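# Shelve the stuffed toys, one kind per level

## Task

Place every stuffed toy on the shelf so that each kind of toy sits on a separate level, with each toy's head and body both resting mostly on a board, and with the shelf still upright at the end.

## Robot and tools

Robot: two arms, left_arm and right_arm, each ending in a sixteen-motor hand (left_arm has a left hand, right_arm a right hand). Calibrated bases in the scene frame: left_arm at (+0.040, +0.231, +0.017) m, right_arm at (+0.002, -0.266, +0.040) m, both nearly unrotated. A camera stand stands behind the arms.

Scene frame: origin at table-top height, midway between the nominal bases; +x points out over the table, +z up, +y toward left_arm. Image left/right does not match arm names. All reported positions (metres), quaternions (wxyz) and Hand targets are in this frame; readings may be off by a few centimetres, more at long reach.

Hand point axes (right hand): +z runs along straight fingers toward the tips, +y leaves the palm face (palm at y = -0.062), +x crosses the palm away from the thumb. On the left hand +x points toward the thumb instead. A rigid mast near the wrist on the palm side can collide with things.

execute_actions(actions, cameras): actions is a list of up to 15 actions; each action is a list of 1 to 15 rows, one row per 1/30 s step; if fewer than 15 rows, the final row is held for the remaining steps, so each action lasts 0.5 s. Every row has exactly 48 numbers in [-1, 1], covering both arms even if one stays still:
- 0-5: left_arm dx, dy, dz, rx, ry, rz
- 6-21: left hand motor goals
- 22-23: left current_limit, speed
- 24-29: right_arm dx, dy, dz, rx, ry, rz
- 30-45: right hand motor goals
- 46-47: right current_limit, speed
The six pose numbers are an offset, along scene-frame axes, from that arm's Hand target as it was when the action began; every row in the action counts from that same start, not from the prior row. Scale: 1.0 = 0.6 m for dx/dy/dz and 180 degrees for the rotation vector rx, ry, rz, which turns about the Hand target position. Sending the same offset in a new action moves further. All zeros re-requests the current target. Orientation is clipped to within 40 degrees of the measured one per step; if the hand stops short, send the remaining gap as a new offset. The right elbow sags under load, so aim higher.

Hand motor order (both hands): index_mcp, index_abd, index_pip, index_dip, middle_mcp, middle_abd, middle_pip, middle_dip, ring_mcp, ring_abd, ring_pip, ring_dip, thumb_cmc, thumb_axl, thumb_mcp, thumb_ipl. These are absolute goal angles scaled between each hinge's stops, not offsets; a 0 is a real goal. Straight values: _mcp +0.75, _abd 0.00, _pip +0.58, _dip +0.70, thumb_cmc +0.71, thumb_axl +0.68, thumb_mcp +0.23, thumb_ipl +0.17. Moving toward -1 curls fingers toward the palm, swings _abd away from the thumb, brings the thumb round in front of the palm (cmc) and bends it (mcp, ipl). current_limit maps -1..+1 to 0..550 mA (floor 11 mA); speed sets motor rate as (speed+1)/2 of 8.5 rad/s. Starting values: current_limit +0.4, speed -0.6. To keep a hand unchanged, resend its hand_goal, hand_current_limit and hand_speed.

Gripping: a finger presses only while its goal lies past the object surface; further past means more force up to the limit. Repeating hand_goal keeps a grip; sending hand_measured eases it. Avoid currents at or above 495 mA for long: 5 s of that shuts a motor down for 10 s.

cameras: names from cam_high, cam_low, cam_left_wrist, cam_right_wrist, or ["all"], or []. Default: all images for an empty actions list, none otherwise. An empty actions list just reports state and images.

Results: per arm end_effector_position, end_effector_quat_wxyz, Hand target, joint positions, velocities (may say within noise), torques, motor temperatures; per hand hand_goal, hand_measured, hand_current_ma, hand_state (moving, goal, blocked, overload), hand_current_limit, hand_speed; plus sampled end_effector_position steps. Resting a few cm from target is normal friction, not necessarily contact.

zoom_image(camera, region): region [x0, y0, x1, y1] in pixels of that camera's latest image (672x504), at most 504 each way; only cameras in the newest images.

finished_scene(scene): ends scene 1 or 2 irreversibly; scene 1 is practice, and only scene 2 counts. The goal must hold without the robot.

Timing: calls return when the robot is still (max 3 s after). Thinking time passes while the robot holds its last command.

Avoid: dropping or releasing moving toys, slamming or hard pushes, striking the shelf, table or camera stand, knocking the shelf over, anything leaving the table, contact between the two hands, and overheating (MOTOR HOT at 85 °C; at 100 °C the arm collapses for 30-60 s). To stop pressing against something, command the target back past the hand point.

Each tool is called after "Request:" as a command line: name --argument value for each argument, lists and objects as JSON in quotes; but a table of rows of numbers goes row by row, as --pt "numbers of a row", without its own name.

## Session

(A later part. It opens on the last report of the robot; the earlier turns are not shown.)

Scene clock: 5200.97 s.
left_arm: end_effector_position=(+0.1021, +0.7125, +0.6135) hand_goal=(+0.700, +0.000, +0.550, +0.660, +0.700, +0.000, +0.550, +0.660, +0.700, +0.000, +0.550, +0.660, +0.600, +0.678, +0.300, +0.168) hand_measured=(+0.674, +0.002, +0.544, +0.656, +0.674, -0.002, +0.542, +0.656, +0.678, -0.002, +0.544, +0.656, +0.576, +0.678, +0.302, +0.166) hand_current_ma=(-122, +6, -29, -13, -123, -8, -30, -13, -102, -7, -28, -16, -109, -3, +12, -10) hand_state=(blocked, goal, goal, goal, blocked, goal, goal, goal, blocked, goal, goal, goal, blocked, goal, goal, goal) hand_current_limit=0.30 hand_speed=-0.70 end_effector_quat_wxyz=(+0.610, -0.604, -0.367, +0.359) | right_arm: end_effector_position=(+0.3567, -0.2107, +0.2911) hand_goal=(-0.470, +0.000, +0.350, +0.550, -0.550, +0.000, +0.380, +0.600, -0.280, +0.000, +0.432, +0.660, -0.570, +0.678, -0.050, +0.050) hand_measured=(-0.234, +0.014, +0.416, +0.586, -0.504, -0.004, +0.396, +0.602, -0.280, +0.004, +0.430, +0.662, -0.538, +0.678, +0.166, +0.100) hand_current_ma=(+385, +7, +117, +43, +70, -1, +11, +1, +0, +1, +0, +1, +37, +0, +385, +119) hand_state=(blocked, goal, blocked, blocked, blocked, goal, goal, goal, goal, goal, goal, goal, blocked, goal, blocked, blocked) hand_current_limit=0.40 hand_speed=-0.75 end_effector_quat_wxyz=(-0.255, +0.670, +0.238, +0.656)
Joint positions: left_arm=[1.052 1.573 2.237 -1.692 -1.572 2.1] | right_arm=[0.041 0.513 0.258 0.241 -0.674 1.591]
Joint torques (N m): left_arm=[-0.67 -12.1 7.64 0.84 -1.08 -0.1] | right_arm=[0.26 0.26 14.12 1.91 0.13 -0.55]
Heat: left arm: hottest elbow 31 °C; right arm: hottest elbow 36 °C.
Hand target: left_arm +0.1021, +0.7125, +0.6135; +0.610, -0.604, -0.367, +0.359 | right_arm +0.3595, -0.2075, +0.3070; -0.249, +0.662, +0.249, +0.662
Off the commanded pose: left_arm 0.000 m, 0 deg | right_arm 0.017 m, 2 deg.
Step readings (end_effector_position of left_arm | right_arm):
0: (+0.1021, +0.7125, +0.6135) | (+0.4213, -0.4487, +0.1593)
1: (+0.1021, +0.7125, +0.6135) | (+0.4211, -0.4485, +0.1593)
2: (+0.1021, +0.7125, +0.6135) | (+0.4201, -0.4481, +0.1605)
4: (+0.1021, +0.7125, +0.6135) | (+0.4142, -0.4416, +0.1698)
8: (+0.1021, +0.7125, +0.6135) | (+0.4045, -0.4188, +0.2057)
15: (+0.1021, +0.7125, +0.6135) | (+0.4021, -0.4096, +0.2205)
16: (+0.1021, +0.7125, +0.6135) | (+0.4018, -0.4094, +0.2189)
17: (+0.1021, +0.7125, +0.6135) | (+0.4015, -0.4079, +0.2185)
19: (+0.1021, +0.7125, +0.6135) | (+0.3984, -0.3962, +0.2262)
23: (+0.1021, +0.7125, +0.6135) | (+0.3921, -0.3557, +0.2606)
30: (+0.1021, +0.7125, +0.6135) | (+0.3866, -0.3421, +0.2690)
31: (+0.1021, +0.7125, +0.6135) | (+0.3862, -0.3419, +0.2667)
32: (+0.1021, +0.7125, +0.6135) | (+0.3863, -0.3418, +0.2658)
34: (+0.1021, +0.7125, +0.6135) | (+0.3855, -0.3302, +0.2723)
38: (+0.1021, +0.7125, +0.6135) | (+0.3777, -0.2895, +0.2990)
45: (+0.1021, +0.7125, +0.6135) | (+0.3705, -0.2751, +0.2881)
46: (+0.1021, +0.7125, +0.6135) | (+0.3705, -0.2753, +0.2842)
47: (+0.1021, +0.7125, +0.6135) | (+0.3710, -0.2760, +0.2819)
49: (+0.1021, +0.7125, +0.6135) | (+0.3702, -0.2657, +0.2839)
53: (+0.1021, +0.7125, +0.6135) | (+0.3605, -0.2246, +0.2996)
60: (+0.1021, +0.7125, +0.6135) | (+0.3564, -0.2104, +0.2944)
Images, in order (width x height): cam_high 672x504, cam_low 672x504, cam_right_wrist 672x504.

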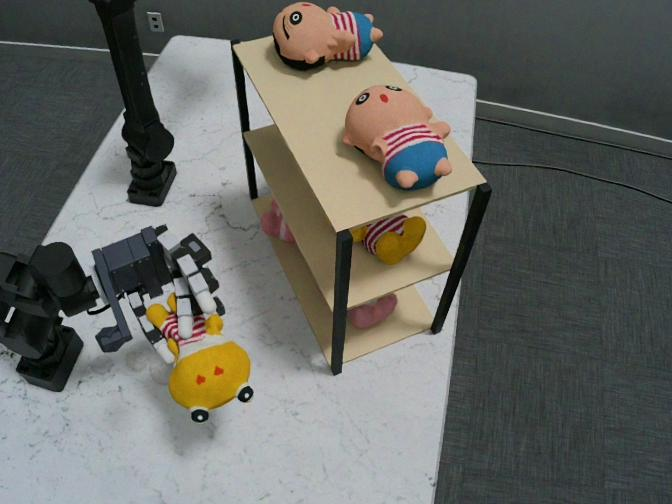

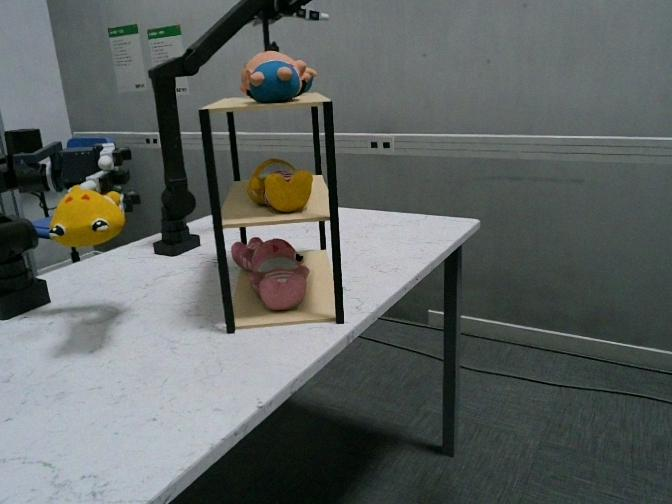

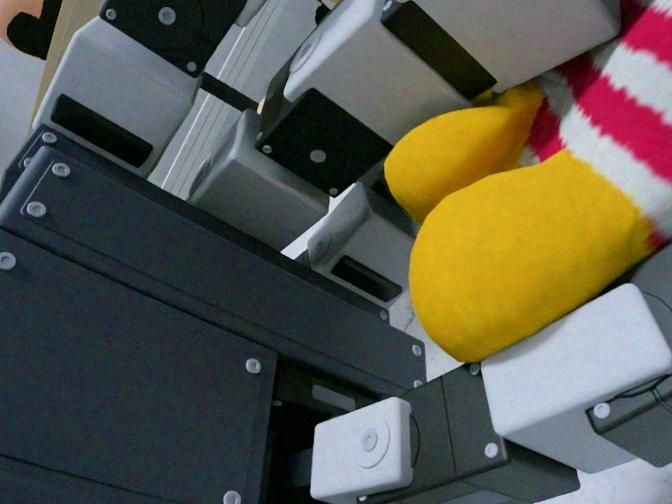

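Request:
execute_actions --actions '[[[0,0,0,0,0,0,0.7,0,0.55,0.66,0.7,0,0.55,0.66,0.7,0,0.55,0.66,0.6,0.678,0.3,0.168,0.3,-0.7,-0.03,0.12,0.03,0,0,0.02,-0.47,0,0.35,0.55,-0.55,0,0.38,0.6,-0.28,0,0.431,0.66,-0.57,0.678,-0.05,0.05,0.4,-0.75]],[[0,0,0,0,0,0,0.7,0,0.55,0.66,0.7,0,0.55,0.66,0.7,0,0.55,0.66,0.6,0.678,0.3,0.168,0.3,-0.7,-0.05,0.11,0,0,0,0.02,-0.47,0,0.35,0.55,-0.55,0,0.38,0.6,-0.28,0,0.431,0.66,-0.57,0.678,-0.05,0.05,0.4,-0.75]],[[0,0,0,0,0,0,0.7,0,0.55,0.66,0.7,0,0.55,0.66,0.7,0,0.55,0.66,0.6,0.678,0.3,0.168,0.3,-0.7,-0.033,0.1,0,0,0,0.022,-0.47,0,0.35,0.55,-0.55,0,0.38,0.6,-0.28,0,0.431,0.66,-0.57,0.678,-0.05,0.05,0.4,-0.75]],[[0,0,0,0,0,0,0.7,0,0.55,0.66,0.7,0,0.55,0.66,0.7,0,0.55,0.66,0.6,0.678,0.3,0.168,0.3,-0.7,0,0.08,0,0,0,0.035,-0.47,0,0.35,0.55,-0.55,0,0.38,0.6,-0.28,0,0.431,0.66,-0.57,0.678,-0.05,0.05,0.4,-0.75]]]' --cameras '["cam_high","cam_right_wrist","cam_low"]'

Scene clock: 5222.07 s.
left_arm: end_effector_position=(+0.1021, +0.7125, +0.6135) hand_goal=(+0.700, +0.000, +0.550, +0.660, +0.700, +0.000, +0.550, +0.660, +0.700, +0.000, +0.550, +0.660, +0.600, +0.678, +0.300, +0.168) hand_measured=(+0.674, +0.002, +0.544, +0.656, +0.674, -0.002, +0.542, +0.656, +0.678, -0.002, +0.544, +0.656, +0.576, +0.678, +0.302, +0.166) hand_current_ma=(-122, +6, -29, -13, -123, -8, -30, -13, -102, -7, -28, -16, -109, -3, +12, -10) hand_state=(blocked, goal, goal, goal, blocked, goal, goal, goal, blocked, goal, goal, goal, blocked, goal, goal, goal) hand_current_limit=0.30 hand_speed=-0.70 end_effector_quat_wxyz=(+0.610, -0.604, -0.367, +0.359) | right_arm: end_effector_position=(+0.2815, +0.0235, +0.2817) hand_goal=(-0.470, +0.000, +0.350, +0.550, -0.550, +0.000, +0.380, +0.600, -0.280, +0.000, +0.432, +0.660, -0.570, +0.678, -0.050, +0.050) hand_measured=(-0.234, +0.014, +0.416, +0.586, -0.504, -0.004, +0.394, +0.602, -0.280, +0.004, +0.430, +0.662, -0.538, +0.678, +0.166, +0.100) hand_current_ma=(+385, +7, +117, +43, +69, -1, +10, +1, +0, +1, +0, +1, +37, +0, +385, +119) hand_state=(blocked, goal, blocked, blocked, blocked, goal, goal, goal, goal, goal, goal, goal, blocked, goal, blocked, blocked) hand_current_limit=0.40 hand_speed=-0.75 end_effector_quat_wxyz=(-0.336, +0.646, +0.353, +0.588)
Joint positions: left_arm=[1.052 1.573 2.237 -1.692 -1.572 2.1] | right_arm=[1.015 0.782 0.353 0.346 -0.009 1.588]
Joint torques (N m): left_arm=[-0.73 -12.1 7.62 0.87 -1.08 -0.1] | right_arm=[-0.5 -1.14 16.65 3.54 -0.06 -0.53]
Heat: left arm: hottest elbow 31 °C; right arm: hottest elbow 41 °C.
Hand target: left_arm +0.1021, +0.7125, +0.6135; +0.610, -0.604, -0.367, +0.359 | right_arm +0.2916, +0.0386, +0.3251; -0.346, +0.616, +0.346, +0.617
Off the commanded pose: left_arm 0.000 m, 0 deg | right_arm 0.047 m, 5 deg.
Step readings (end_effector_position of left_arm | right_arm):
0: (+0.1021, +0.7125, +0.6135) | (+0.3567, -0.2107, +0.2912)
1: (+0.1021, +0.7125, +0.6135) | (+0.3568, -0.2110, +0.2911)
2: (+0.1021, +0.7125, +0.6135) | (+0.3570, -0.2118, +0.2904)
4: (+0.1021, +0.7125, +0.6135) | (+0.3536, -0.2002, +0.2896)
8: (+0.1021, +0.7125, +0.6135) | (+0.3378, -0.1553, +0.2922)
15: (+0.1021, +0.7125, +0.6135) | (+0.3327, -0.1417, +0.2870)
16: (+0.1021, +0.7125, +0.6135) | (+0.3329, -0.1422, +0.2863)
17: (+0.1021, +0.7125, +0.6135) | (+0.3332, -0.1434, +0.2862)
19: (+0.1021, +0.7125, +0.6135) | (+0.3283, -0.1335, +0.2863)
23: (+0.1021, +0.7125, +0.6135) | (+0.3065, -0.0913, +0.2850)
30: (+0.1021, +0.7125, +0.6135) | (+0.3024, -0.0797, +0.2800)
31: (+0.1021, +0.7125, +0.6135) | (+0.3029, -0.0801, +0.2793)
32: (+0.1021, +0.7125, +0.6135) | (+0.3031, -0.0806, +0.2778)
34: (+0.1021, +0.7125, +0.6135) | (+0.2986, -0.0714, +0.2767)
38: (+0.1021, +0.7125, +0.6135) | (+0.2801, -0.0342, +0.2774)
45: (+0.1021, +0.7125, +0.6135) | (+0.2805, -0.0229, +0.2789)
46: (+0.1021, +0.7125, +0.6135) | (+0.2807, -0.0224, +0.2789)
47: (+0.1021, +0.7125, +0.6135) | (+0.2804, -0.0200, +0.2792)
49: (+0.1021, +0.7125, +0.6135) | (+0.2800, -0.0103, +0.2799)
53: (+0.1021, +0.7125, +0.6135) | (+0.2786, +0.0119, +0.2801)
60: (+0.1021, +0.7125, +0.6135) | (+0.2809, +0.0221, +0.2806)
Images, in order (width x height): cam_high 672x504, cam_low 672x504, cam_right_wrist 672x504.

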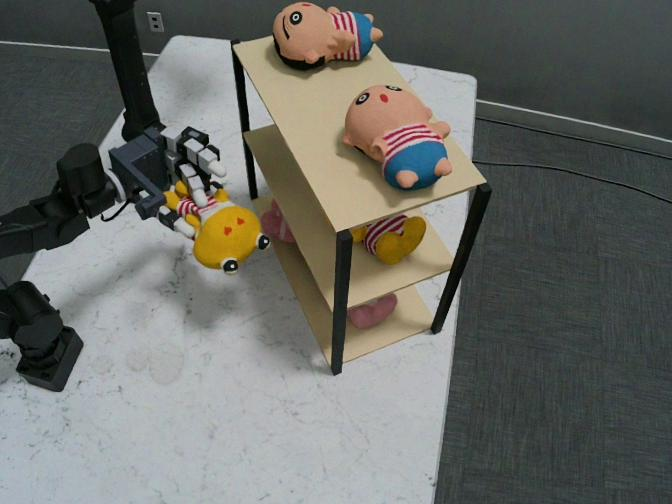

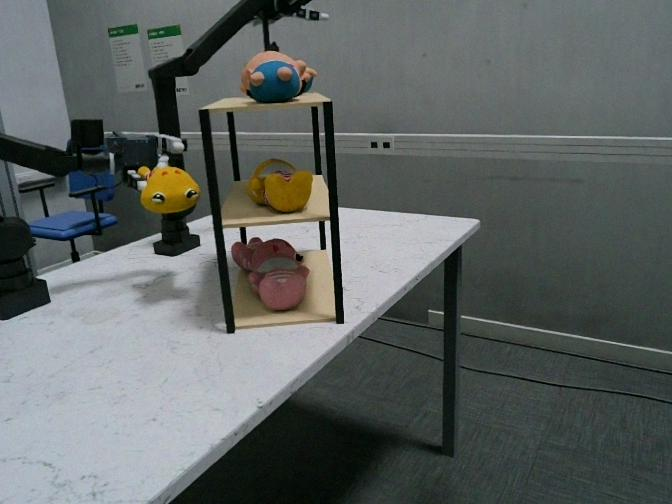

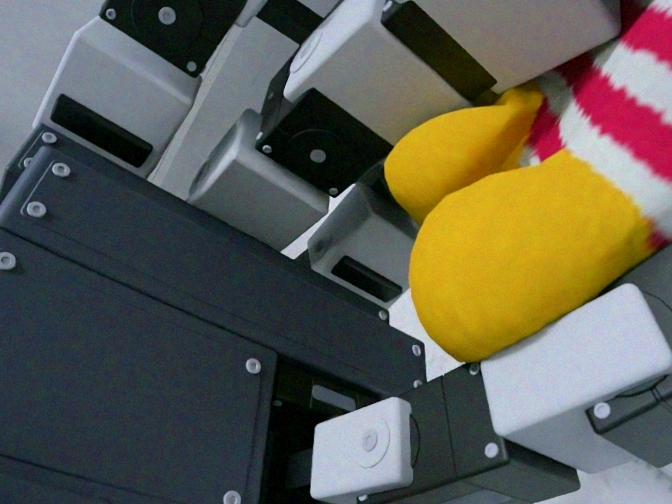

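Request:
execute_actions --actions '[[[0,0,0,0,0,0,0.7,0,0.55,0.66,0.7,0,0.55,0.66,0.7,0,0.55,0.66,0.6,0.678,0.3,0.168,0.3,-0.7,0,0,0.05,0,0,0,-0.47,0,0.35,0.55,-0.55,0,0.38,0.6,-0.28,0,0.431,0.66,-0.57,0.678,-0.05,0.05,0.4,-0.75]],[[0,0,0,0,0,0,0.7,0,0.55,0.66,0.7,0,0.55,0.66,0.7,0,0.55,0.66,0.6,0.678,0.3,0.168,0.3,-0.7,0.01,0.03,0.02,0,0,0.02,-0.47,0,0.35,0.55,-0.55,0,0.38,0.6,-0.28,0,0.431,0.66,-0.57,0.678,-0.05,0.05,0.4,-0.75]]]' --cameras '["cam_low"]'

Scene clock: 5230.70 s.
left_arm: end_effector_position=(+0.1021, +0.7125, +0.6135) hand_goal=(+0.700, +0.000, +0.550, +0.660, +0.700, +0.000, +0.550, +0.660, +0.700, +0.000, +0.550, +0.660, +0.600, +0.678, +0.300, +0.168) hand_measured=(+0.674, +0.002, +0.544, +0.656, +0.674, -0.002, +0.542, +0.656, +0.678, -0.002, +0.544, +0.656, +0.576, +0.678, +0.302, +0.166) hand_current_ma=(-122, +6, -29, -13, -123, -8, -30, -13, -102, -7, -28, -16, -109, -3, +12, -10) hand_state=(blocked, goal, goal, goal, blocked, goal, goal, goal, blocked, goal, goal, goal, blocked, goal, goal, goal) hand_current_limit=0.30 hand_speed=-0.70 end_effector_quat_wxyz=(+0.610, -0.604, -0.367, +0.359) | right_arm: end_effector_position=(+0.2870, +0.0494, +0.3316) hand_goal=(-0.470, +0.000, +0.350, +0.550, -0.550, +0.000, +0.380, +0.600, -0.280, +0.000, +0.432, +0.660, -0.570, +0.678, -0.050, +0.050) hand_measured=(-0.234, +0.014, +0.416, +0.586, -0.504, -0.004, +0.394, +0.602, -0.280, +0.004, +0.430, +0.662, -0.538, +0.678, +0.166, +0.100) hand_current_ma=(+385, +7, +117, +43, +69, -1, +10, +1, +0, +1, +0, +1, +37, +0, +385, +119) hand_state=(blocked, goal, blocked, blocked, blocked, goal, goal, goal, goal, goal, goal, goal, blocked, goal, blocked, blocked) hand_current_limit=0.40 hand_speed=-0.75 end_effector_quat_wxyz=(-0.365, +0.621, +0.370, +0.587)
Joint positions: left_arm=[1.052 1.573 2.237 -1.692 -1.572 2.1] | right_arm=[0.998 0.79 0.47 0.275 -0.1 1.585]
Joint torques (N m): left_arm=[-0.62 -12.04 7.64 0.84 -1.08 -0.1] | right_arm=[-1.26 -1.67 17.18 2 -0.09 -0.51]
Motor temperatures (°C): left_arm=[23 27 31 21 26 23] | right_arm=[24 26 44 24 27 23]
Heat: left arm: hottest elbow 31 °C; right arm: hottest elbow 44 °C.
Hand target: left_arm +0.1021, +0.7125, +0.6135; +0.610, -0.604, -0.367, +0.359 | right_arm +0.2977, +0.0565, +0.3672; -0.365, +0.605, +0.366, +0.606
Off the commanded pose: left_arm 0.000 m, 0 deg | right_arm 0.038 m, 3 deg.
Step readings (end_effector_position of left_arm | right_arm):
0: (+0.1021, +0.7125, +0.6135) | (+0.2815, +0.0235, +0.2818)
1: (+0.1021, +0.7125, +0.6135) | (+0.2815, +0.0235, +0.2818)
2: (+0.1021, +0.7125, +0.6135) | (+0.2817, +0.0238, +0.2827)
4: (+0.1021, +0.7125, +0.6135) | (+0.2823, +0.0248, +0.2871)
8: (+0.1021, +0.7125, +0.6135) | (+0.2836, +0.0269, +0.3086)
15: (+0.1021, +0.7125, +0.6135) | (+0.2850, +0.0297, +0.3250)
16: (+0.1021, +0.7125, +0.6135) | (+0.2848, +0.0301, +0.3245)
17: (+0.1021, +0.7125, +0.6135) | (+0.2833, +0.0327, +0.3243)
19: (+0.1021, +0.7125, +0.6135) | (+0.2821, +0.0379, +0.3238)
23: (+0.1021, +0.7125, +0.6135) | (+0.2834, +0.0466, +0.3283)
30: (+0.1021, +0.7125, +0.6135) | (+0.2866, +0.0488, +0.3333)
Images, in order (width x height): cam_low 672x504.

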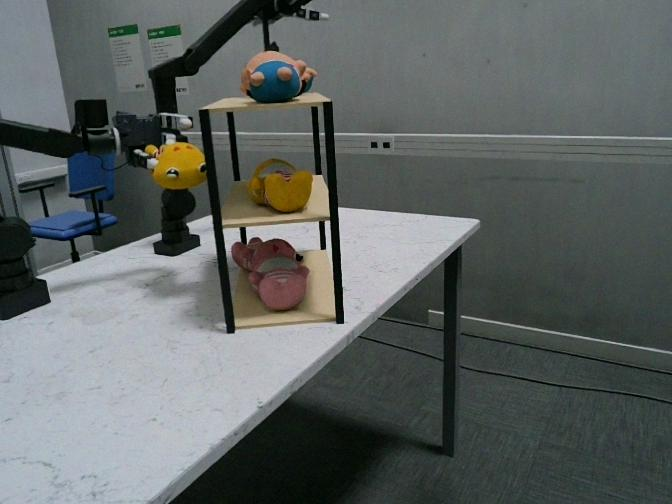

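Request:
execute_actions --actions '[[[0,0,0,0,0,0,0.7,0,0.55,0.66,0.7,0,0.55,0.66,0.7,0,0.55,0.66,0.6,0.678,0.3,0.168,0.3,-0.7,0.034,0.076,-0.033,0,0,0.028,-0.47,0,0.35,0.55,-0.55,0,0.38,0.6,-0.28,0,0.431,0.66,-0.57,0.678,-0.05,0.05,0.4,-0.75]]]' --cameras '["cam_low","cam_high"]'

Scene clock: 5236.27 s.
left_arm: end_effector_position=(+0.1021, +0.7125, +0.6135) hand_goal=(+0.700, +0.000, +0.550, +0.660, +0.700, +0.000, +0.550, +0.660, +0.700, +0.000, +0.550, +0.660, +0.600, +0.678, +0.300, +0.168) hand_measured=(+0.674, +0.002, +0.544, +0.656, +0.674, -0.002, +0.542, +0.656, +0.678, -0.002, +0.544, +0.656, +0.576, +0.678, +0.302, +0.166) hand_current_ma=(-122, +6, -29, -13, -123, -8, -30, -13, -102, -7, -28, -16, -109, -3, +12, -10) hand_state=(blocked, goal, goal, goal, blocked, goal, goal, goal, blocked, goal, goal, goal, blocked, goal, goal, goal) hand_current_limit=0.30 hand_speed=-0.70 end_effector_quat_wxyz=(+0.610, -0.604, -0.367, +0.359) | right_arm: end_effector_position=(+0.3034, +0.0909, +0.3024) hand_goal=(-0.470, +0.000, +0.350, +0.550, -0.550, +0.000, +0.380, +0.600, -0.280, +0.000, +0.432, +0.660, -0.570, +0.678, -0.050, +0.050) hand_measured=(-0.234, +0.014, +0.416, +0.586, -0.506, -0.004, +0.394, +0.602, -0.280, +0.004, +0.430, +0.662, -0.538, +0.678, +0.166, +0.100) hand_current_ma=(+385, +7, +117, +43, +69, -1, +10, +1, +0, +1, +0, +1, +37, +0, +385, +119) hand_state=(blocked, goal, blocked, blocked, blocked, goal, goal, goal, goal, goal, goal, goal, blocked, goal, blocked, blocked) hand_current_limit=0.40 hand_speed=-0.75 end_effector_quat_wxyz=(-0.386, +0.618, +0.401, +0.555)
Joint positions: left_arm=[1.052 1.573 2.237 -1.692 -1.572 2.1] | right_arm=[0.972 0.976 0.506 0.383 -0.214 1.584]
Joint torques (N m): left_arm=[-0.62 -12.22 7.64 0.84 -1.08 -0.1] | right_arm=[-1.32 -3.72 16.14 3.6 -0.08 -0.5]
Heat: left arm: hottest elbow 31 °C; right arm: hottest elbow 46 °C.
Hand target: left_arm +0.1021, +0.7125, +0.6135; +0.610, -0.604, -0.367, +0.359 | right_arm +0.3179, +0.1022, +0.3473; -0.392, +0.588, +0.392, +0.589
Off the commanded pose: left_arm 0.000 m, 0 deg | right_arm 0.049 m, 5 deg.
Step readings (end_effector_position of left_arm | right_arm):
0: (+0.1021, +0.7125, +0.6135) | (+0.2870, +0.0494, +0.3316)
1: (+0.1021, +0.7125, +0.6135) | (+0.2868, +0.0499, +0.3313)
2: (+0.1021, +0.7125, +0.6135) | (+0.2858, +0.0533, +0.3302)
4: (+0.1021, +0.7125, +0.6135) | (+0.2880, +0.0638, +0.3260)
8: (+0.1021, +0.7125, +0.6135) | (+0.2980, +0.0841, +0.3059)
15: (+0.1021, +0.7125, +0.6135) | (+0.3025, +0.0891, +0.2961)
Images, in order (width x height): cam_high 672x504, cam_low 672x504.

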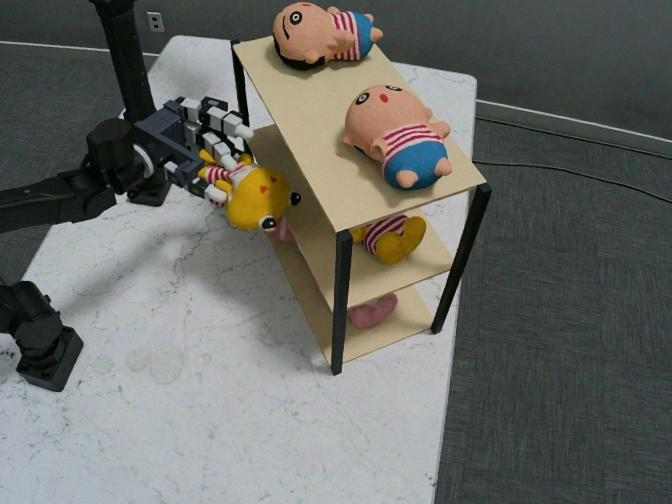

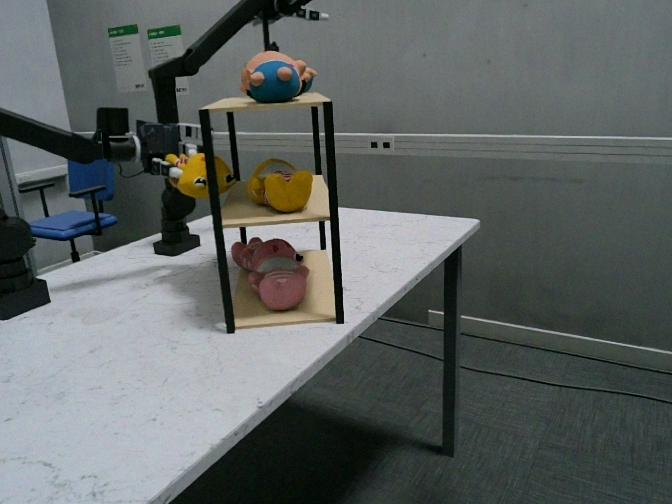

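Request:
execute_actions --actions '[[[0,0,0,0,0,0,0.7,0,0.55,0.66,0.7,0,0.55,0.66,0.7,0,0.55,0.66,0.6,0.678,0.3,0.168,0.3,-0.7,0.04,0.07,0.015,0,0,0.024,-0.47,0,0.35,0.55,-0.55,0,0.38,0.6,-0.28,0,0.431,0.66,-0.57,0.678,-0.05,0.05,0.4,-0.75]]]' --cameras '["cam_low","cam_high"]'

Request:
zoom_image --camera "cam_low" --region '[120, 80, 370, 270]'

Scene clock: 5242.53 s.
left_arm: end_effector_position=(+0.1021, +0.7125, +0.6135) hand_goal=(+0.700, +0.000, +0.550, +0.660, +0.700, +0.000, +0.550, +0.660, +0.700, +0.000, +0.550, +0.660, +0.600, +0.678, +0.300, +0.168) hand_measured=(+0.674, +0.002, +0.544, +0.656, +0.674, -0.002, +0.542, +0.656, +0.678, -0.002, +0.544, +0.656, +0.576, +0.678, +0.302, +0.166) hand_current_ma=(-122, +6, -29, -13, -123, -8, -30, -13, -102, -7, -28, -16, -109, -3, +12, -10) hand_state=(blocked, goal, goal, goal, blocked, goal, goal, goal, blocked, goal, goal, goal, blocked, goal, goal, goal) hand_current_limit=0.30 hand_speed=-0.70 end_effector_quat_wxyz=(+0.610, -0.604, -0.367, +0.359) | right_arm: end_effector_position=(+0.3263, +0.1319, +0.3139) hand_goal=(-0.470, +0.000, +0.350, +0.550, -0.550, +0.000, +0.380, +0.600, -0.280, +0.000, +0.432, +0.660, -0.570, +0.678, -0.050, +0.050) hand_measured=(-0.234, +0.014, +0.416, +0.586, -0.506, -0.004, +0.394, +0.602, -0.280, +0.004, +0.430, +0.662, -0.538, +0.678, +0.166, +0.100) hand_current_ma=(+385, +7, +117, +43, +69, -1, +10, +1, +0, +1, +0, +1, +37, +0, +385, +119) hand_state=(blocked, goal, blocked, blocked, blocked, goal, goal, goal, goal, goal, goal, goal, blocked, goal, blocked, blocked) hand_current_limit=0.40 hand_speed=-0.75 end_effector_quat_wxyz=(-0.410, +0.602, +0.420, +0.541)
Joint positions: left_arm=[1.052 1.573 2.237 -1.692 -1.572 2.1] | right_arm=[0.941 1.107 0.617 0.408 -0.319 1.584]
Joint torques (N m): left_arm=[-0.62 -12.1 7.66 0.84 -1.09 -0.1] | right_arm=[-1.2 -4.6 16.36 3.63 -0.11 -0.49]
Heat: left arm: hottest elbow 31 °C; right arm: hottest elbow 46 °C.
Hand target: left_arm +0.1021, +0.7125, +0.6135; +0.610, -0.604, -0.367, +0.359 | right_arm +0.3420, +0.1442, +0.3562; -0.414, +0.573, +0.414, +0.574
Off the commanded pose: left_arm 0.000 m, 0 deg | right_arm 0.047 m, 5 deg.
Step readings (end_effector_position of left_arm | right_arm):
0: (+0.1021, +0.7125, +0.6135) | (+0.3034, +0.0909, +0.3024)
1: (+0.1021, +0.7125, +0.6135) | (+0.3032, +0.0914, +0.3024)
2: (+0.1021, +0.7125, +0.6135) | (+0.3024, +0.0939, +0.3026)
4: (+0.1021, +0.7125, +0.6135) | (+0.3049, +0.1031, +0.3051)
8: (+0.1021, +0.7125, +0.6135) | (+0.3179, +0.1220, +0.3126)
15: (+0.1021, +0.7125, +0.6135) | (+0.3258, +0.1311, +0.3156)
Images, in order (width x height): cam_high 672x504, cam_low 672x504.

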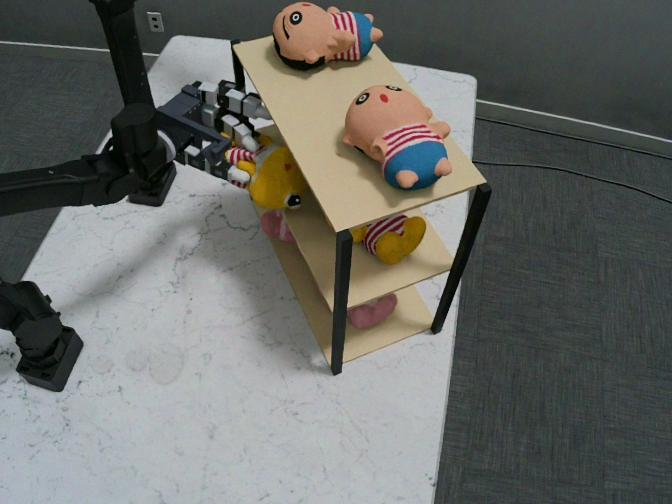

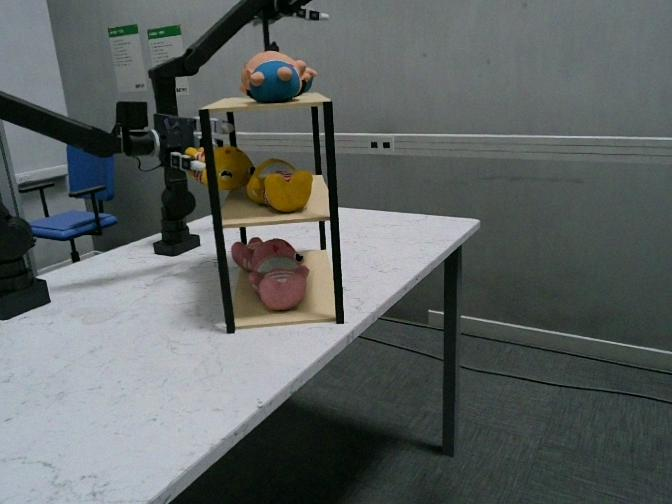

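Scaled by 2.016 from the camera's 672x504 image, which has a finer 960x720 frame.

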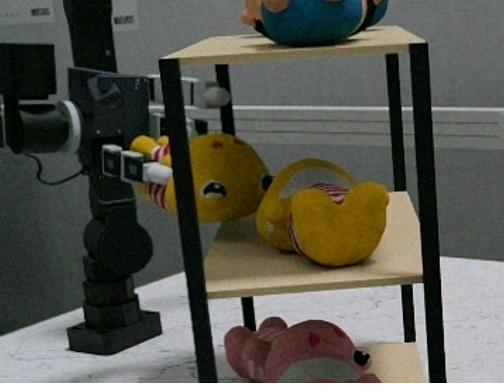

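Request:
execute_actions --actions '[[[0,0,0,0,0,0,0.7,0,0.55,0.66,0.7,0,0.55,0.66,0.7,0,0.55,0.66,0.6,0.678,0.3,0.168,0.3,-0.7,0.026,0.038,-0.012,0,0,0,-0.47,0,0.35,0.55,-0.55,0,0.38,0.6,-0.28,0,0.431,0.66,-0.57,0.678,-0.05,0.05,0.4,-0.75]],[[0,0,0,0,0,0,0.7,0,0.55,0.66,0.7,0,0.55,0.66,0.7,0,0.55,0.66,0.6,0.678,0.3,0.168,0.3,-0.7,0.02,0.018,-0.006,0,0,0,-0.47,0,0.35,0.55,-0.55,0,0.38,0.6,-0.28,0,0.431,0.66,-0.57,0.678,-0.05,0.05,0.4,-0.75]]]' --cameras '["cam_low","cam_high","cam_right_wrist"]'

Request:
zoom_image --camera "cam_low" --region '[120, 80, 370, 270]'

Scene clock: 5255.43 s.
left_arm: end_effector_position=(+0.1021, +0.7125, +0.6135) hand_goal=(+0.700, +0.000, +0.550, +0.660, +0.700, +0.000, +0.550, +0.660, +0.700, +0.000, +0.550, +0.660, +0.600, +0.678, +0.300, +0.168) hand_measured=(+0.674, +0.002, +0.544, +0.656, +0.674, -0.002, +0.542, +0.656, +0.678, -0.002, +0.544, +0.656, +0.576, +0.678, +0.302, +0.166) hand_current_ma=(-122, +6, -29, -13, -123, -8, -30, -13, -102, -7, -28, -16, -109, -3, +12, -10) hand_state=(blocked, goal, goal, goal, blocked, goal, goal, goal, blocked, goal, goal, goal, blocked, goal, goal, goal) hand_current_limit=0.30 hand_speed=-0.70 end_effector_quat_wxyz=(+0.610, -0.604, -0.367, +0.359) | right_arm: end_effector_position=(+0.3530, +0.1653, +0.3055) hand_goal=(-0.470, +0.000, +0.350, +0.550, -0.550, +0.000, +0.380, +0.600, -0.280, +0.000, +0.432, +0.660, -0.570, +0.678, -0.050, +0.050) hand_measured=(-0.234, +0.014, +0.416, +0.586, -0.506, -0.004, +0.394, +0.602, -0.280, +0.004, +0.430, +0.662, -0.538, +0.678, +0.166, +0.100) hand_current_ma=(+385, +7, +117, +43, +69, -1, +10, +1, +0, +1, +0, +1, +37, +0, +385, +119) hand_state=(blocked, goal, blocked, blocked, blocked, goal, goal, goal, goal, goal, goal, goal, blocked, goal, blocked, blocked) hand_current_limit=0.40 hand_speed=-0.75 end_effector_quat_wxyz=(-0.410, +0.602, +0.420, +0.542)
Joint positions: left_arm=[1.052 1.573 2.237 -1.692 -1.572 2.1] | right_arm=[0.937 1.252 0.699 0.472 -0.324 1.584]
Joint torques (N m): left_arm=[-0.62 -12.16 7.62 0.87 -1.08 -0.1] | right_arm=[-1.26 -6.12 15.95 3.7 -0.1 -0.49]
Heat: left arm: hottest elbow 31 °C; right arm: hottest elbow 47 °C.
Hand target: left_arm +0.1021, +0.7125, +0.6135; +0.610, -0.604, -0.367, +0.359 | right_arm +0.3697, +0.1776, +0.3454; -0.413, +0.573, +0.414, +0.574
Off the commanded pose: left_arm 0.000 m, 0 deg | right_arm 0.045 m, 5 deg.
Step readings (end_effector_position of left_arm | right_arm):
0: (+0.1021, +0.7125, +0.6135) | (+0.3264, +0.1321, +0.3145)
1: (+0.1021, +0.7125, +0.6135) | (+0.3265, +0.1322, +0.3147)
2: (+0.1021, +0.7125, +0.6135) | (+0.3270, +0.1330, +0.3147)
4: (+0.1021, +0.7125, +0.6135) | (+0.3307, +0.1380, +0.3152)
8: (+0.1021, +0.7125, +0.6135) | (+0.3396, +0.1501, +0.3107)
15: (+0.1021, +0.7125, +0.6135) | (+0.3421, +0.1535, +0.3051)
16: (+0.1021, +0.7125, +0.6135) | (+0.3422, +0.1536, +0.3056)
17: (+0.1021, +0.7125, +0.6135) | (+0.3425, +0.1540, +0.3061)
19: (+0.1021, +0.7125, +0.6135) | (+0.3445, +0.1570, +0.3077)
23: (+0.1021, +0.7125, +0.6135) | (+0.3504, +0.1638, +0.3084)
30: (+0.1021, +0.7125, +0.6135) | (+0.3530, +0.1653, +0.3055)
Images, in order (width x height): cam_high 672x504, cam_low 672x504, cam_right_wrist 672x504.

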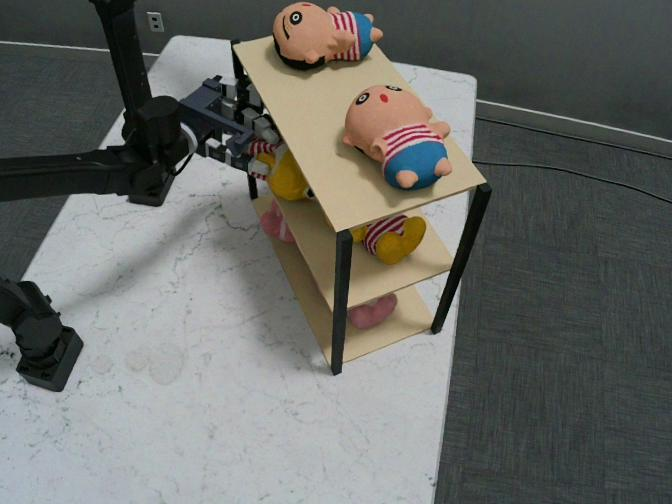

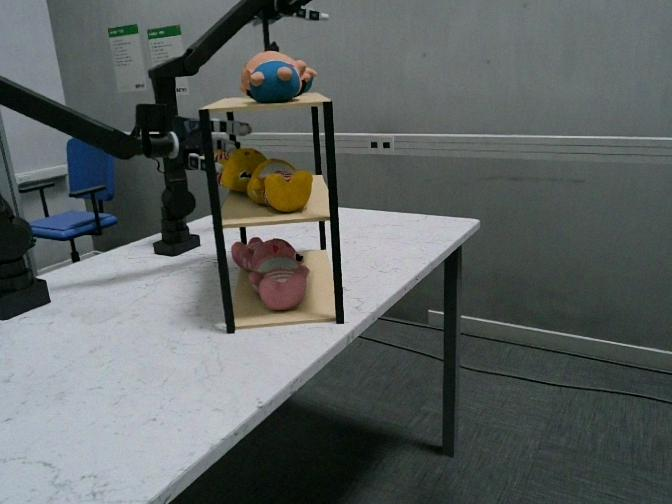

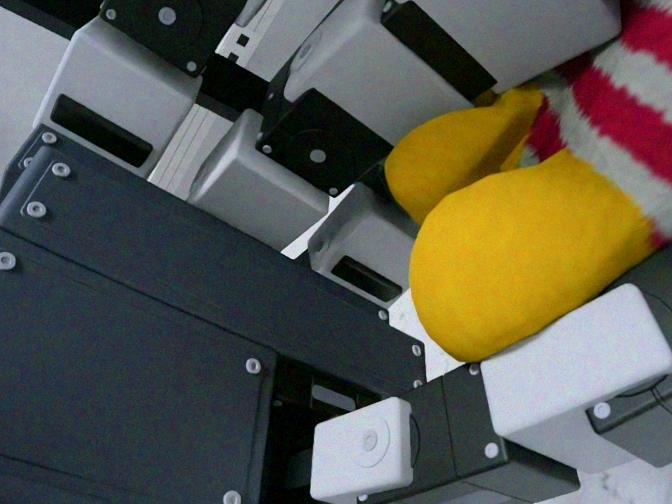

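Scaled by 2.016 from the camera's 672x504 image, which has a finer 960x720 frame.

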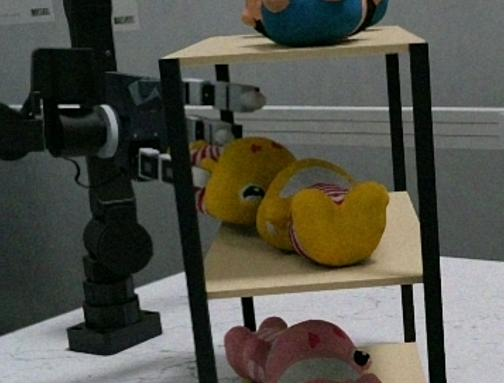

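Request:
execute_actions --actions '[[[0,0,0,0,0,0,0.7,0,0.55,0.66,0.7,0,0.55,0.66,0.7,0,0.55,0.66,0.6,0.678,0.3,0.168,0.3,-0.7,0.0195,0.02,-0.004,0,0,0,-0.47,0,0.35,0.55,-0.55,0,0.38,0.6,-0.28,0,0.431,0.66,-0.57,0.678,-0.05,0.05,0.4,-0.75]],[[0,0,0,0,0,0,0.7,0,0.55,0.66,0.7,0,0.55,0.66,0.7,0,0.55,0.66,0.6,0.678,0.3,0.168,0.3,-0.7,0.0195,0.02,-0.004,0,0,0,-0.47,0,0.35,0.55,-0.55,0,0.38,0.6,-0.28,0,0.431,0.66,-0.57,0.678,-0.05,0.05,0.4,-0.75]]]' --cameras '["cam_low","cam_high"]'

Request:
zoom_image --camera "cam_low" --region '[120, 80, 370, 270]'

Scene clock: 5270.93 s.
left_arm: end_effector_position=(+0.1021, +0.7125, +0.6135) hand_goal=(+0.700, +0.000, +0.550, +0.660, +0.700, +0.000, +0.550, +0.660, +0.700, +0.000, +0.550, +0.660, +0.600, +0.678, +0.300, +0.168) hand_measured=(+0.674, +0.002, +0.544, +0.656, +0.674, -0.002, +0.542, +0.656, +0.678, -0.002, +0.544, +0.656, +0.576, +0.678, +0.302, +0.166) hand_current_ma=(-122, +6, -29, -13, -123, -8, -30, -13, -102, -7, -28, -16, -109, -3, +12, -10) hand_state=(blocked, goal, goal, goal, blocked, goal, goal, goal, blocked, goal, goal, goal, blocked, goal, goal, goal) hand_current_limit=0.30 hand_speed=-0.70 end_effector_quat_wxyz=(+0.610, -0.604, -0.367, +0.359) | right_arm: end_effector_position=(+0.3753, +0.1896, +0.3026) hand_goal=(-0.470, +0.000, +0.350, +0.550, -0.550, +0.000, +0.380, +0.600, -0.280, +0.000, +0.432, +0.660, -0.570, +0.678, -0.050, +0.050) hand_measured=(-0.234, +0.014, +0.416, +0.586, -0.506, -0.004, +0.394, +0.602, -0.280, +0.004, +0.430, +0.662, -0.538, +0.678, +0.166, +0.100) hand_current_ma=(+385, +7, +117, +43, +69, -1, +10, +1, +0, +1, +0, +1, +37, +0, +385, +119) hand_state=(blocked, goal, blocked, blocked, blocked, goal, goal, goal, goal, goal, goal, goal, blocked, goal, blocked, blocked) hand_current_limit=0.40 hand_speed=-0.75 end_effector_quat_wxyz=(-0.411, +0.600, +0.420, +0.542)
Joint positions: left_arm=[1.052 1.573 2.237 -1.692 -1.572 2.1] | right_arm=[0.927 1.349 0.775 0.497 -0.334 1.584]
Joint torques (N m): left_arm=[-0.62 -12.1 7.64 0.85 -1.08 -0.1] | right_arm=[-1.26 -7.12 15.82 3.67 -0.11 -0.49]
Motor temperatures (°C): left_arm=[23 27 31 21 26 23] | right_arm=[24 26 50 25 27 23]
Heat: left arm: hottest elbow 31 °C; right arm: hottest elbow 50 °C.
Hand target: left_arm +0.1021, +0.7125, +0.6135; +0.610, -0.604, -0.367, +0.359 | right_arm +0.3930, +0.2018, +0.3408; -0.414, +0.573, +0.414, +0.574
Off the commanded pose: left_arm 0.000 m, 0 deg | right_arm 0.044 m, 5 deg.
Step readings (end_effector_position of left_arm | right_arm):
0: (+0.1021, +0.7125, +0.6135) | (+0.3530, +0.1653, +0.3055)
1: (+0.1021, +0.7125, +0.6135) | (+0.3530, +0.1655, +0.3057)
2: (+0.1021, +0.7125, +0.6135) | (+0.3532, +0.1660, +0.3058)
4: (+0.1021, +0.7125, +0.6135) | (+0.3556, +0.1689, +0.3064)
8: (+0.1021, +0.7125, +0.6135) | (+0.3621, +0.1755, +0.3060)
15: (+0.1021, +0.7125, +0.6135) | (+0.3641, +0.1771, +0.3038)
16: (+0.1021, +0.7125, +0.6135) | (+0.3642, +0.1773, +0.3040)
17: (+0.1021, +0.7125, +0.6135) | (+0.3644, +0.1778, +0.3040)
19: (+0.1021, +0.7125, +0.6135) | (+0.3667, +0.1809, +0.3046)
23: (+0.1021, +0.7125, +0.6135) | (+0.3733, +0.1876, +0.3047)
30: (+0.1021, +0.7125, +0.6135) | (+0.3753, +0.1896, +0.3026)
Images, in order (width x height): cam_high 672x504, cam_low 672x504.

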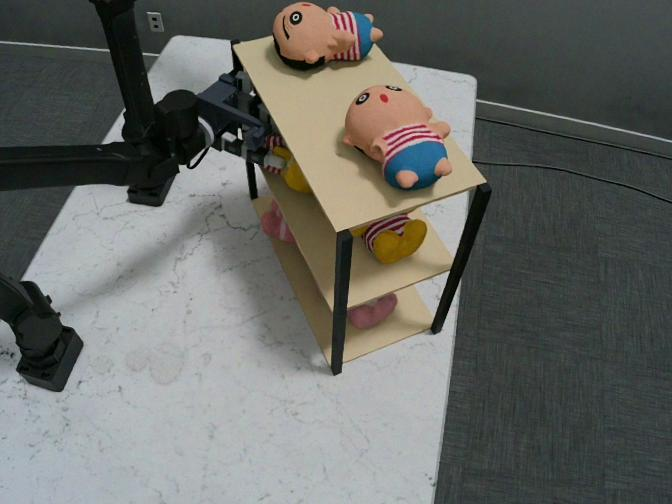

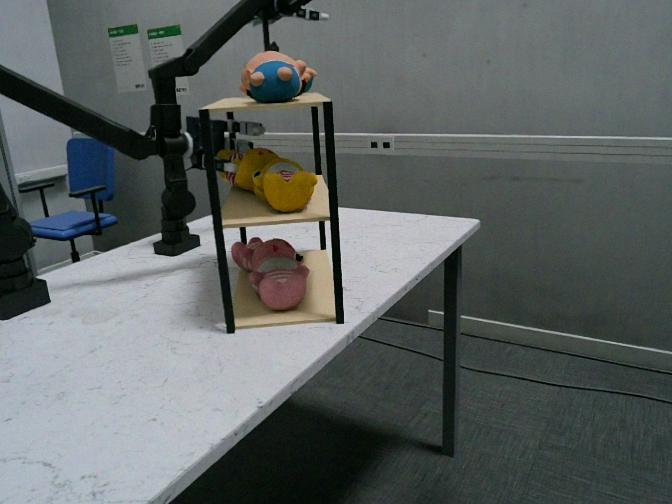

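Scaled by 2.016 from the camera's 672x504 image, which has a finer 960x720 frame.

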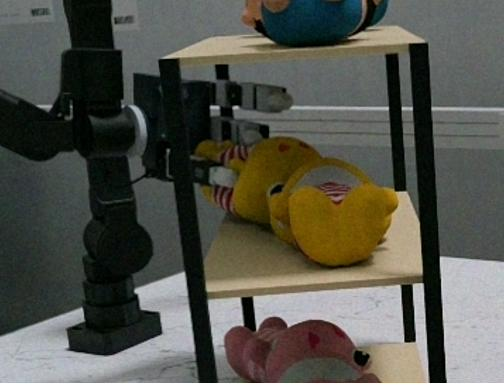

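Request:
execute_actions --actions '[]' --cameras '["cam_high","cam_low","cam_right_wrist"]'

Scene clock: 5313.43 s.
left_arm: end_effector_position=(+0.1021, +0.7125, +0.6135) hand_goal=(+0.700, +0.000, +0.550, +0.660, +0.700, +0.000, +0.550, +0.660, +0.700, +0.000, +0.550, +0.660, +0.600, +0.678, +0.300, +0.168) hand_measured=(+0.674, +0.002, +0.544, +0.656, +0.674, -0.002, +0.542, +0.656, +0.678, -0.002, +0.544, +0.656, +0.576, +0.678, +0.302, +0.166) hand_current_ma=(-122, +6, -29, -13, -123, -8, -30, -13, -102, -7, -28, -16, -109, -3, +12, -10) hand_state=(blocked, goal, goal, goal, blocked, goal, goal, goal, blocked, goal, goal, goal, blocked, goal, goal, goal) hand_current_limit=0.30 hand_speed=-0.70 end_effector_quat_wxyz=(+0.610, -0.604, -0.367, +0.359) | right_arm: end_effector_position=(+0.3753, +0.1896, +0.3026) hand_goal=(-0.470, +0.000, +0.350, +0.550, -0.550, +0.000, +0.380, +0.600, -0.280, +0.000, +0.432, +0.660, -0.570, +0.678, -0.050, +0.050) hand_measured=(-0.234, +0.014, +0.416, +0.586, -0.506, -0.004, +0.394, +0.602, -0.280, +0.004, +0.430, +0.662, -0.538, +0.678, +0.166, +0.100) hand_current_ma=(+385, +7, +117, +43, +69, -1, +10, +1, +0, +1, +0, +1, +37, +0, +385, +119) hand_state=(blocked, goal, blocked, blocked, blocked, goal, goal, goal, goal, goal, goal, goal, blocked, goal, blocked, blocked) hand_current_limit=0.40 hand_speed=-0.75 end_effector_quat_wxyz=(-0.411, +0.600, +0.420, +0.542)
Joint positions: left_arm=[1.052 1.573 2.237 -1.692 -1.572 2.1] | right_arm=[0.927 1.349 0.775 0.497 -0.334 1.584]
Joint velocities: within noise
Joint torques (N m): left_arm=[-0.62 -12.1 7.64 0.84 -1.08 -0.1] | right_arm=[-1.26 -7.12 15.83 3.66 -0.11 -0.49]
Motor temperatures (°C): left_arm=[23 27 31 21 26 23] | right_arm=[24 27 50 25 26 23]
Heat: left arm: hottest elbow 31 °C; right arm: hottest elbow 50 °C.
Hand target: left_arm +0.1021, +0.7125, +0.6135; +0.610, -0.604, -0.367, +0.359 | right_arm +0.3930, +0.2018, +0.3408; -0.414, +0.573, +0.414, +0.574
Off the commanded pose: left_arm 0.000 m, 0 deg | right_arm 0.044 m, 5 deg.
Images, in order (width x height): cam_high 672x504, cam_low 672x504, cam_right_wrist 672x504.

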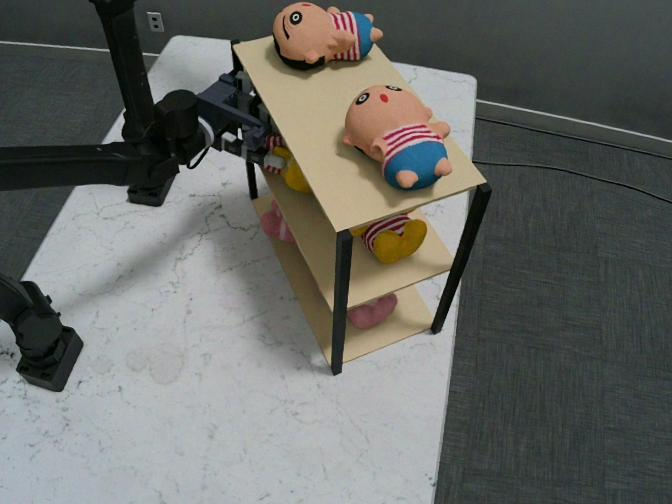

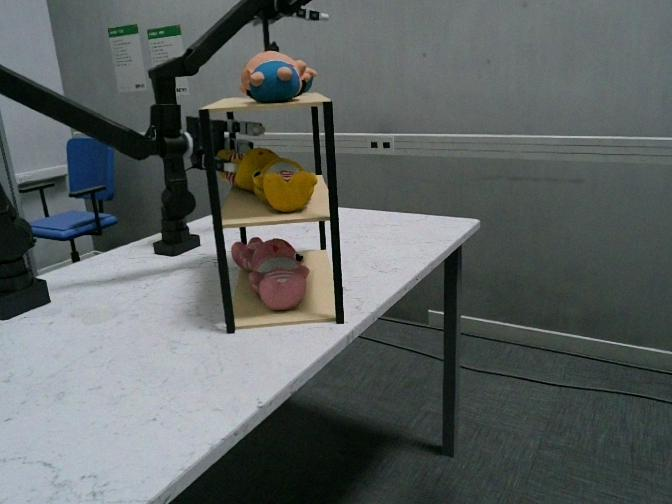

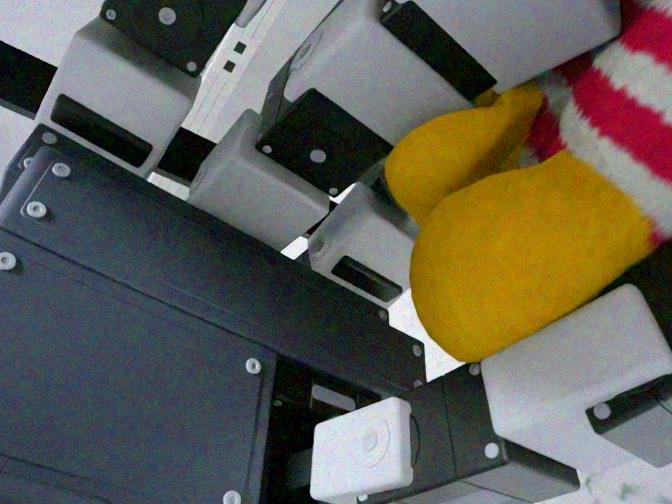

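Request:
zoom_image --camera "cam_low" --region '[190, 90, 350, 230]'

Request:
zoom_image --camera "cam_high" --region '[220, 100, 460, 280]'

Scaled by 3.150 from the camera's 672x504 image, which has a finer 960x720 frame.

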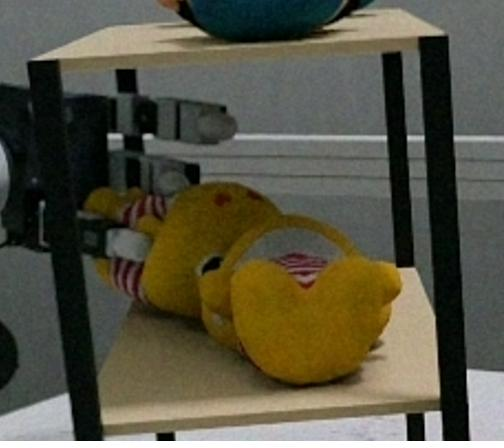

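Scaled by 2.100 from the camera's 672x504 image, which has a finer 960x720 frame.

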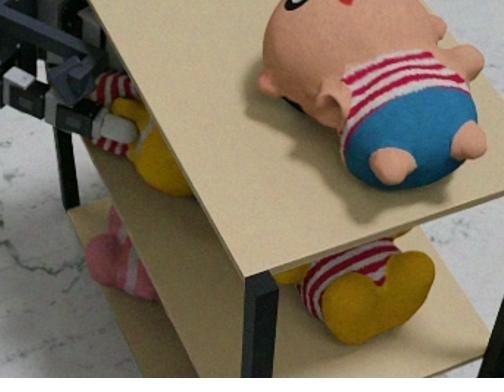

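Request:
execute_actions --actions '[[[0,0,0,0,0,0,0.7,0,0.55,0.66,0.7,0,0.55,0.66,0.7,0,0.55,0.66,0.6,0.678,0.3,0.168,0.3,-0.7,0.024,0.019,0,0,0,0,-0.47,0,0.35,0.55,-0.55,0,0.38,0.6,-0.28,0,0.431,0.66,-0.57,0.678,-0.05,0.05,0.4,-0.75]]]' --cameras '["cam_low","cam_high"]'

Scene clock: 5337.20 s.
left_arm: end_effector_position=(+0.1021, +0.7125, +0.6135) hand_goal=(+0.700, +0.000, +0.550, +0.660, +0.700, +0.000, +0.550, +0.660, +0.700, +0.000, +0.550, +0.660, +0.600, +0.678, +0.300, +0.168) hand_measured=(+0.674, +0.002, +0.544, +0.656, +0.674, -0.002, +0.542, +0.656, +0.678, -0.002, +0.544, +0.656, +0.576, +0.678, +0.302, +0.166) hand_current_ma=(-122, +6, -29, -13, -123, -8, -30, -13, -102, -7, -28, -16, -109, -3, +12, -10) hand_state=(blocked, goal, goal, goal, blocked, goal, goal, goal, blocked, goal, goal, goal, blocked, goal, goal, goal) hand_current_limit=0.30 hand_speed=-0.70 end_effector_quat_wxyz=(+0.610, -0.604, -0.367, +0.359) | right_arm: end_effector_position=(+0.3903, +0.2012, +0.3055) hand_goal=(-0.470, +0.000, +0.350, +0.550, -0.550, +0.000, +0.380, +0.600, -0.280, +0.000, +0.432, +0.660, -0.570, +0.678, -0.050, +0.050) hand_measured=(-0.234, +0.014, +0.416, +0.586, -0.506, -0.004, +0.394, +0.602, -0.280, +0.004, +0.430, +0.662, -0.538, +0.678, +0.166, +0.100) hand_current_ma=(+385, +7, +117, +43, +69, -1, +10, +1, +0, +1, +0, +1, +37, +0, +385, +119) hand_state=(blocked, goal, blocked, blocked, blocked, goal, goal, goal, goal, goal, goal, goal, blocked, goal, blocked, blocked) hand_current_limit=0.40 hand_speed=-0.75 end_effector_quat_wxyz=(-0.412, +0.598, +0.420, +0.545)
Joint positions: left_arm=[1.052 1.573 2.237 -1.692 -1.572 2.1] | right_arm=[0.915 1.395 0.822 0.502 -0.348 1.583]
Joint torques (N m): left_arm=[-0.62 -12.16 7.65 0.85 -1.08 -0.1] | right_arm=[-1.08 -7.59 15.76 3.48 0.06 -0.48]
Heat: left arm: hottest elbow 31 °C; right arm: hottest elbow 51 °C.
Hand target: left_arm +0.1021, +0.7125, +0.6135; +0.610, -0.604, -0.367, +0.359 | right_arm +0.4075, +0.2131, +0.3406; -0.414, +0.573, +0.414, +0.574
Off the commanded pose: left_arm 0.000 m, 0 deg | right_arm 0.041 m, 4 deg.
Step readings (end_effector_position of left_arm | right_arm):
0: (+0.1021, +0.7125, +0.6135) | (+0.3753, +0.1896, +0.3026)
1: (+0.1021, +0.7125, +0.6135) | (+0.3754, +0.1897, +0.3026)
2: (+0.1021, +0.7125, +0.6135) | (+0.3756, +0.1903, +0.3029)
4: (+0.1021, +0.7125, +0.6135) | (+0.3776, +0.1922, +0.3031)
8: (+0.1021, +0.7125, +0.6135) | (+0.3834, +0.1956, +0.3032)
15: (+0.1021, +0.7125, +0.6135) | (+0.3902, +0.2012, +0.3053)
Images, in order (width x height): cam_high 672x504, cam_low 672x504.

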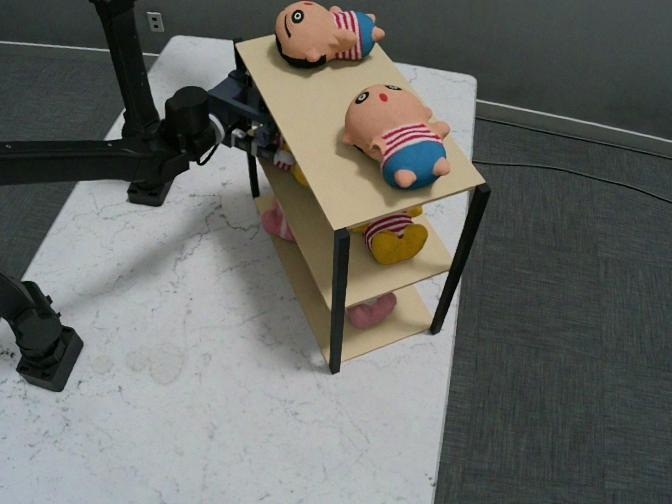

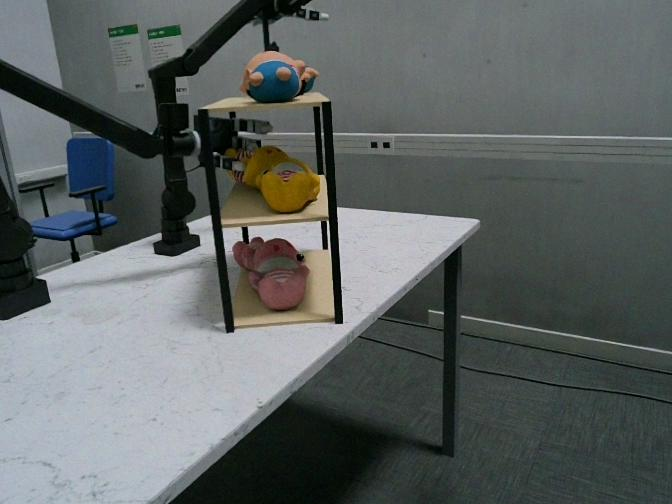

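Request:
zoom_image --camera "cam_low" --region '[190, 90, 350, 230]'

Request:
zoom_image --camera "cam_high" --region '[200, 30, 460, 280]'

Scaled by 3.150 from the camera's 672x504 image, which has a finer 960x720 frame.

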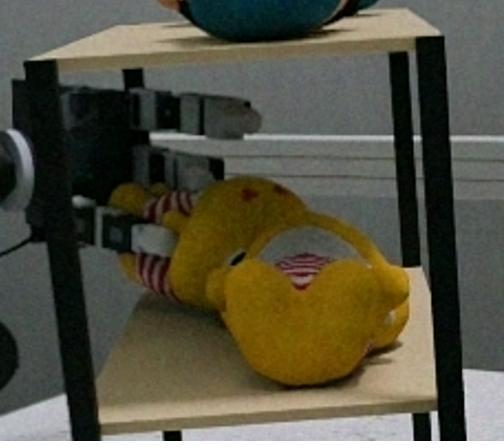

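Scaled by 1.938 from the camera's 672x504 image, which has a finer 960x720 frame.

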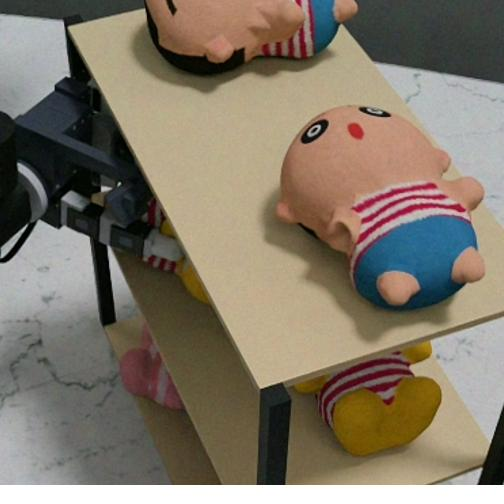

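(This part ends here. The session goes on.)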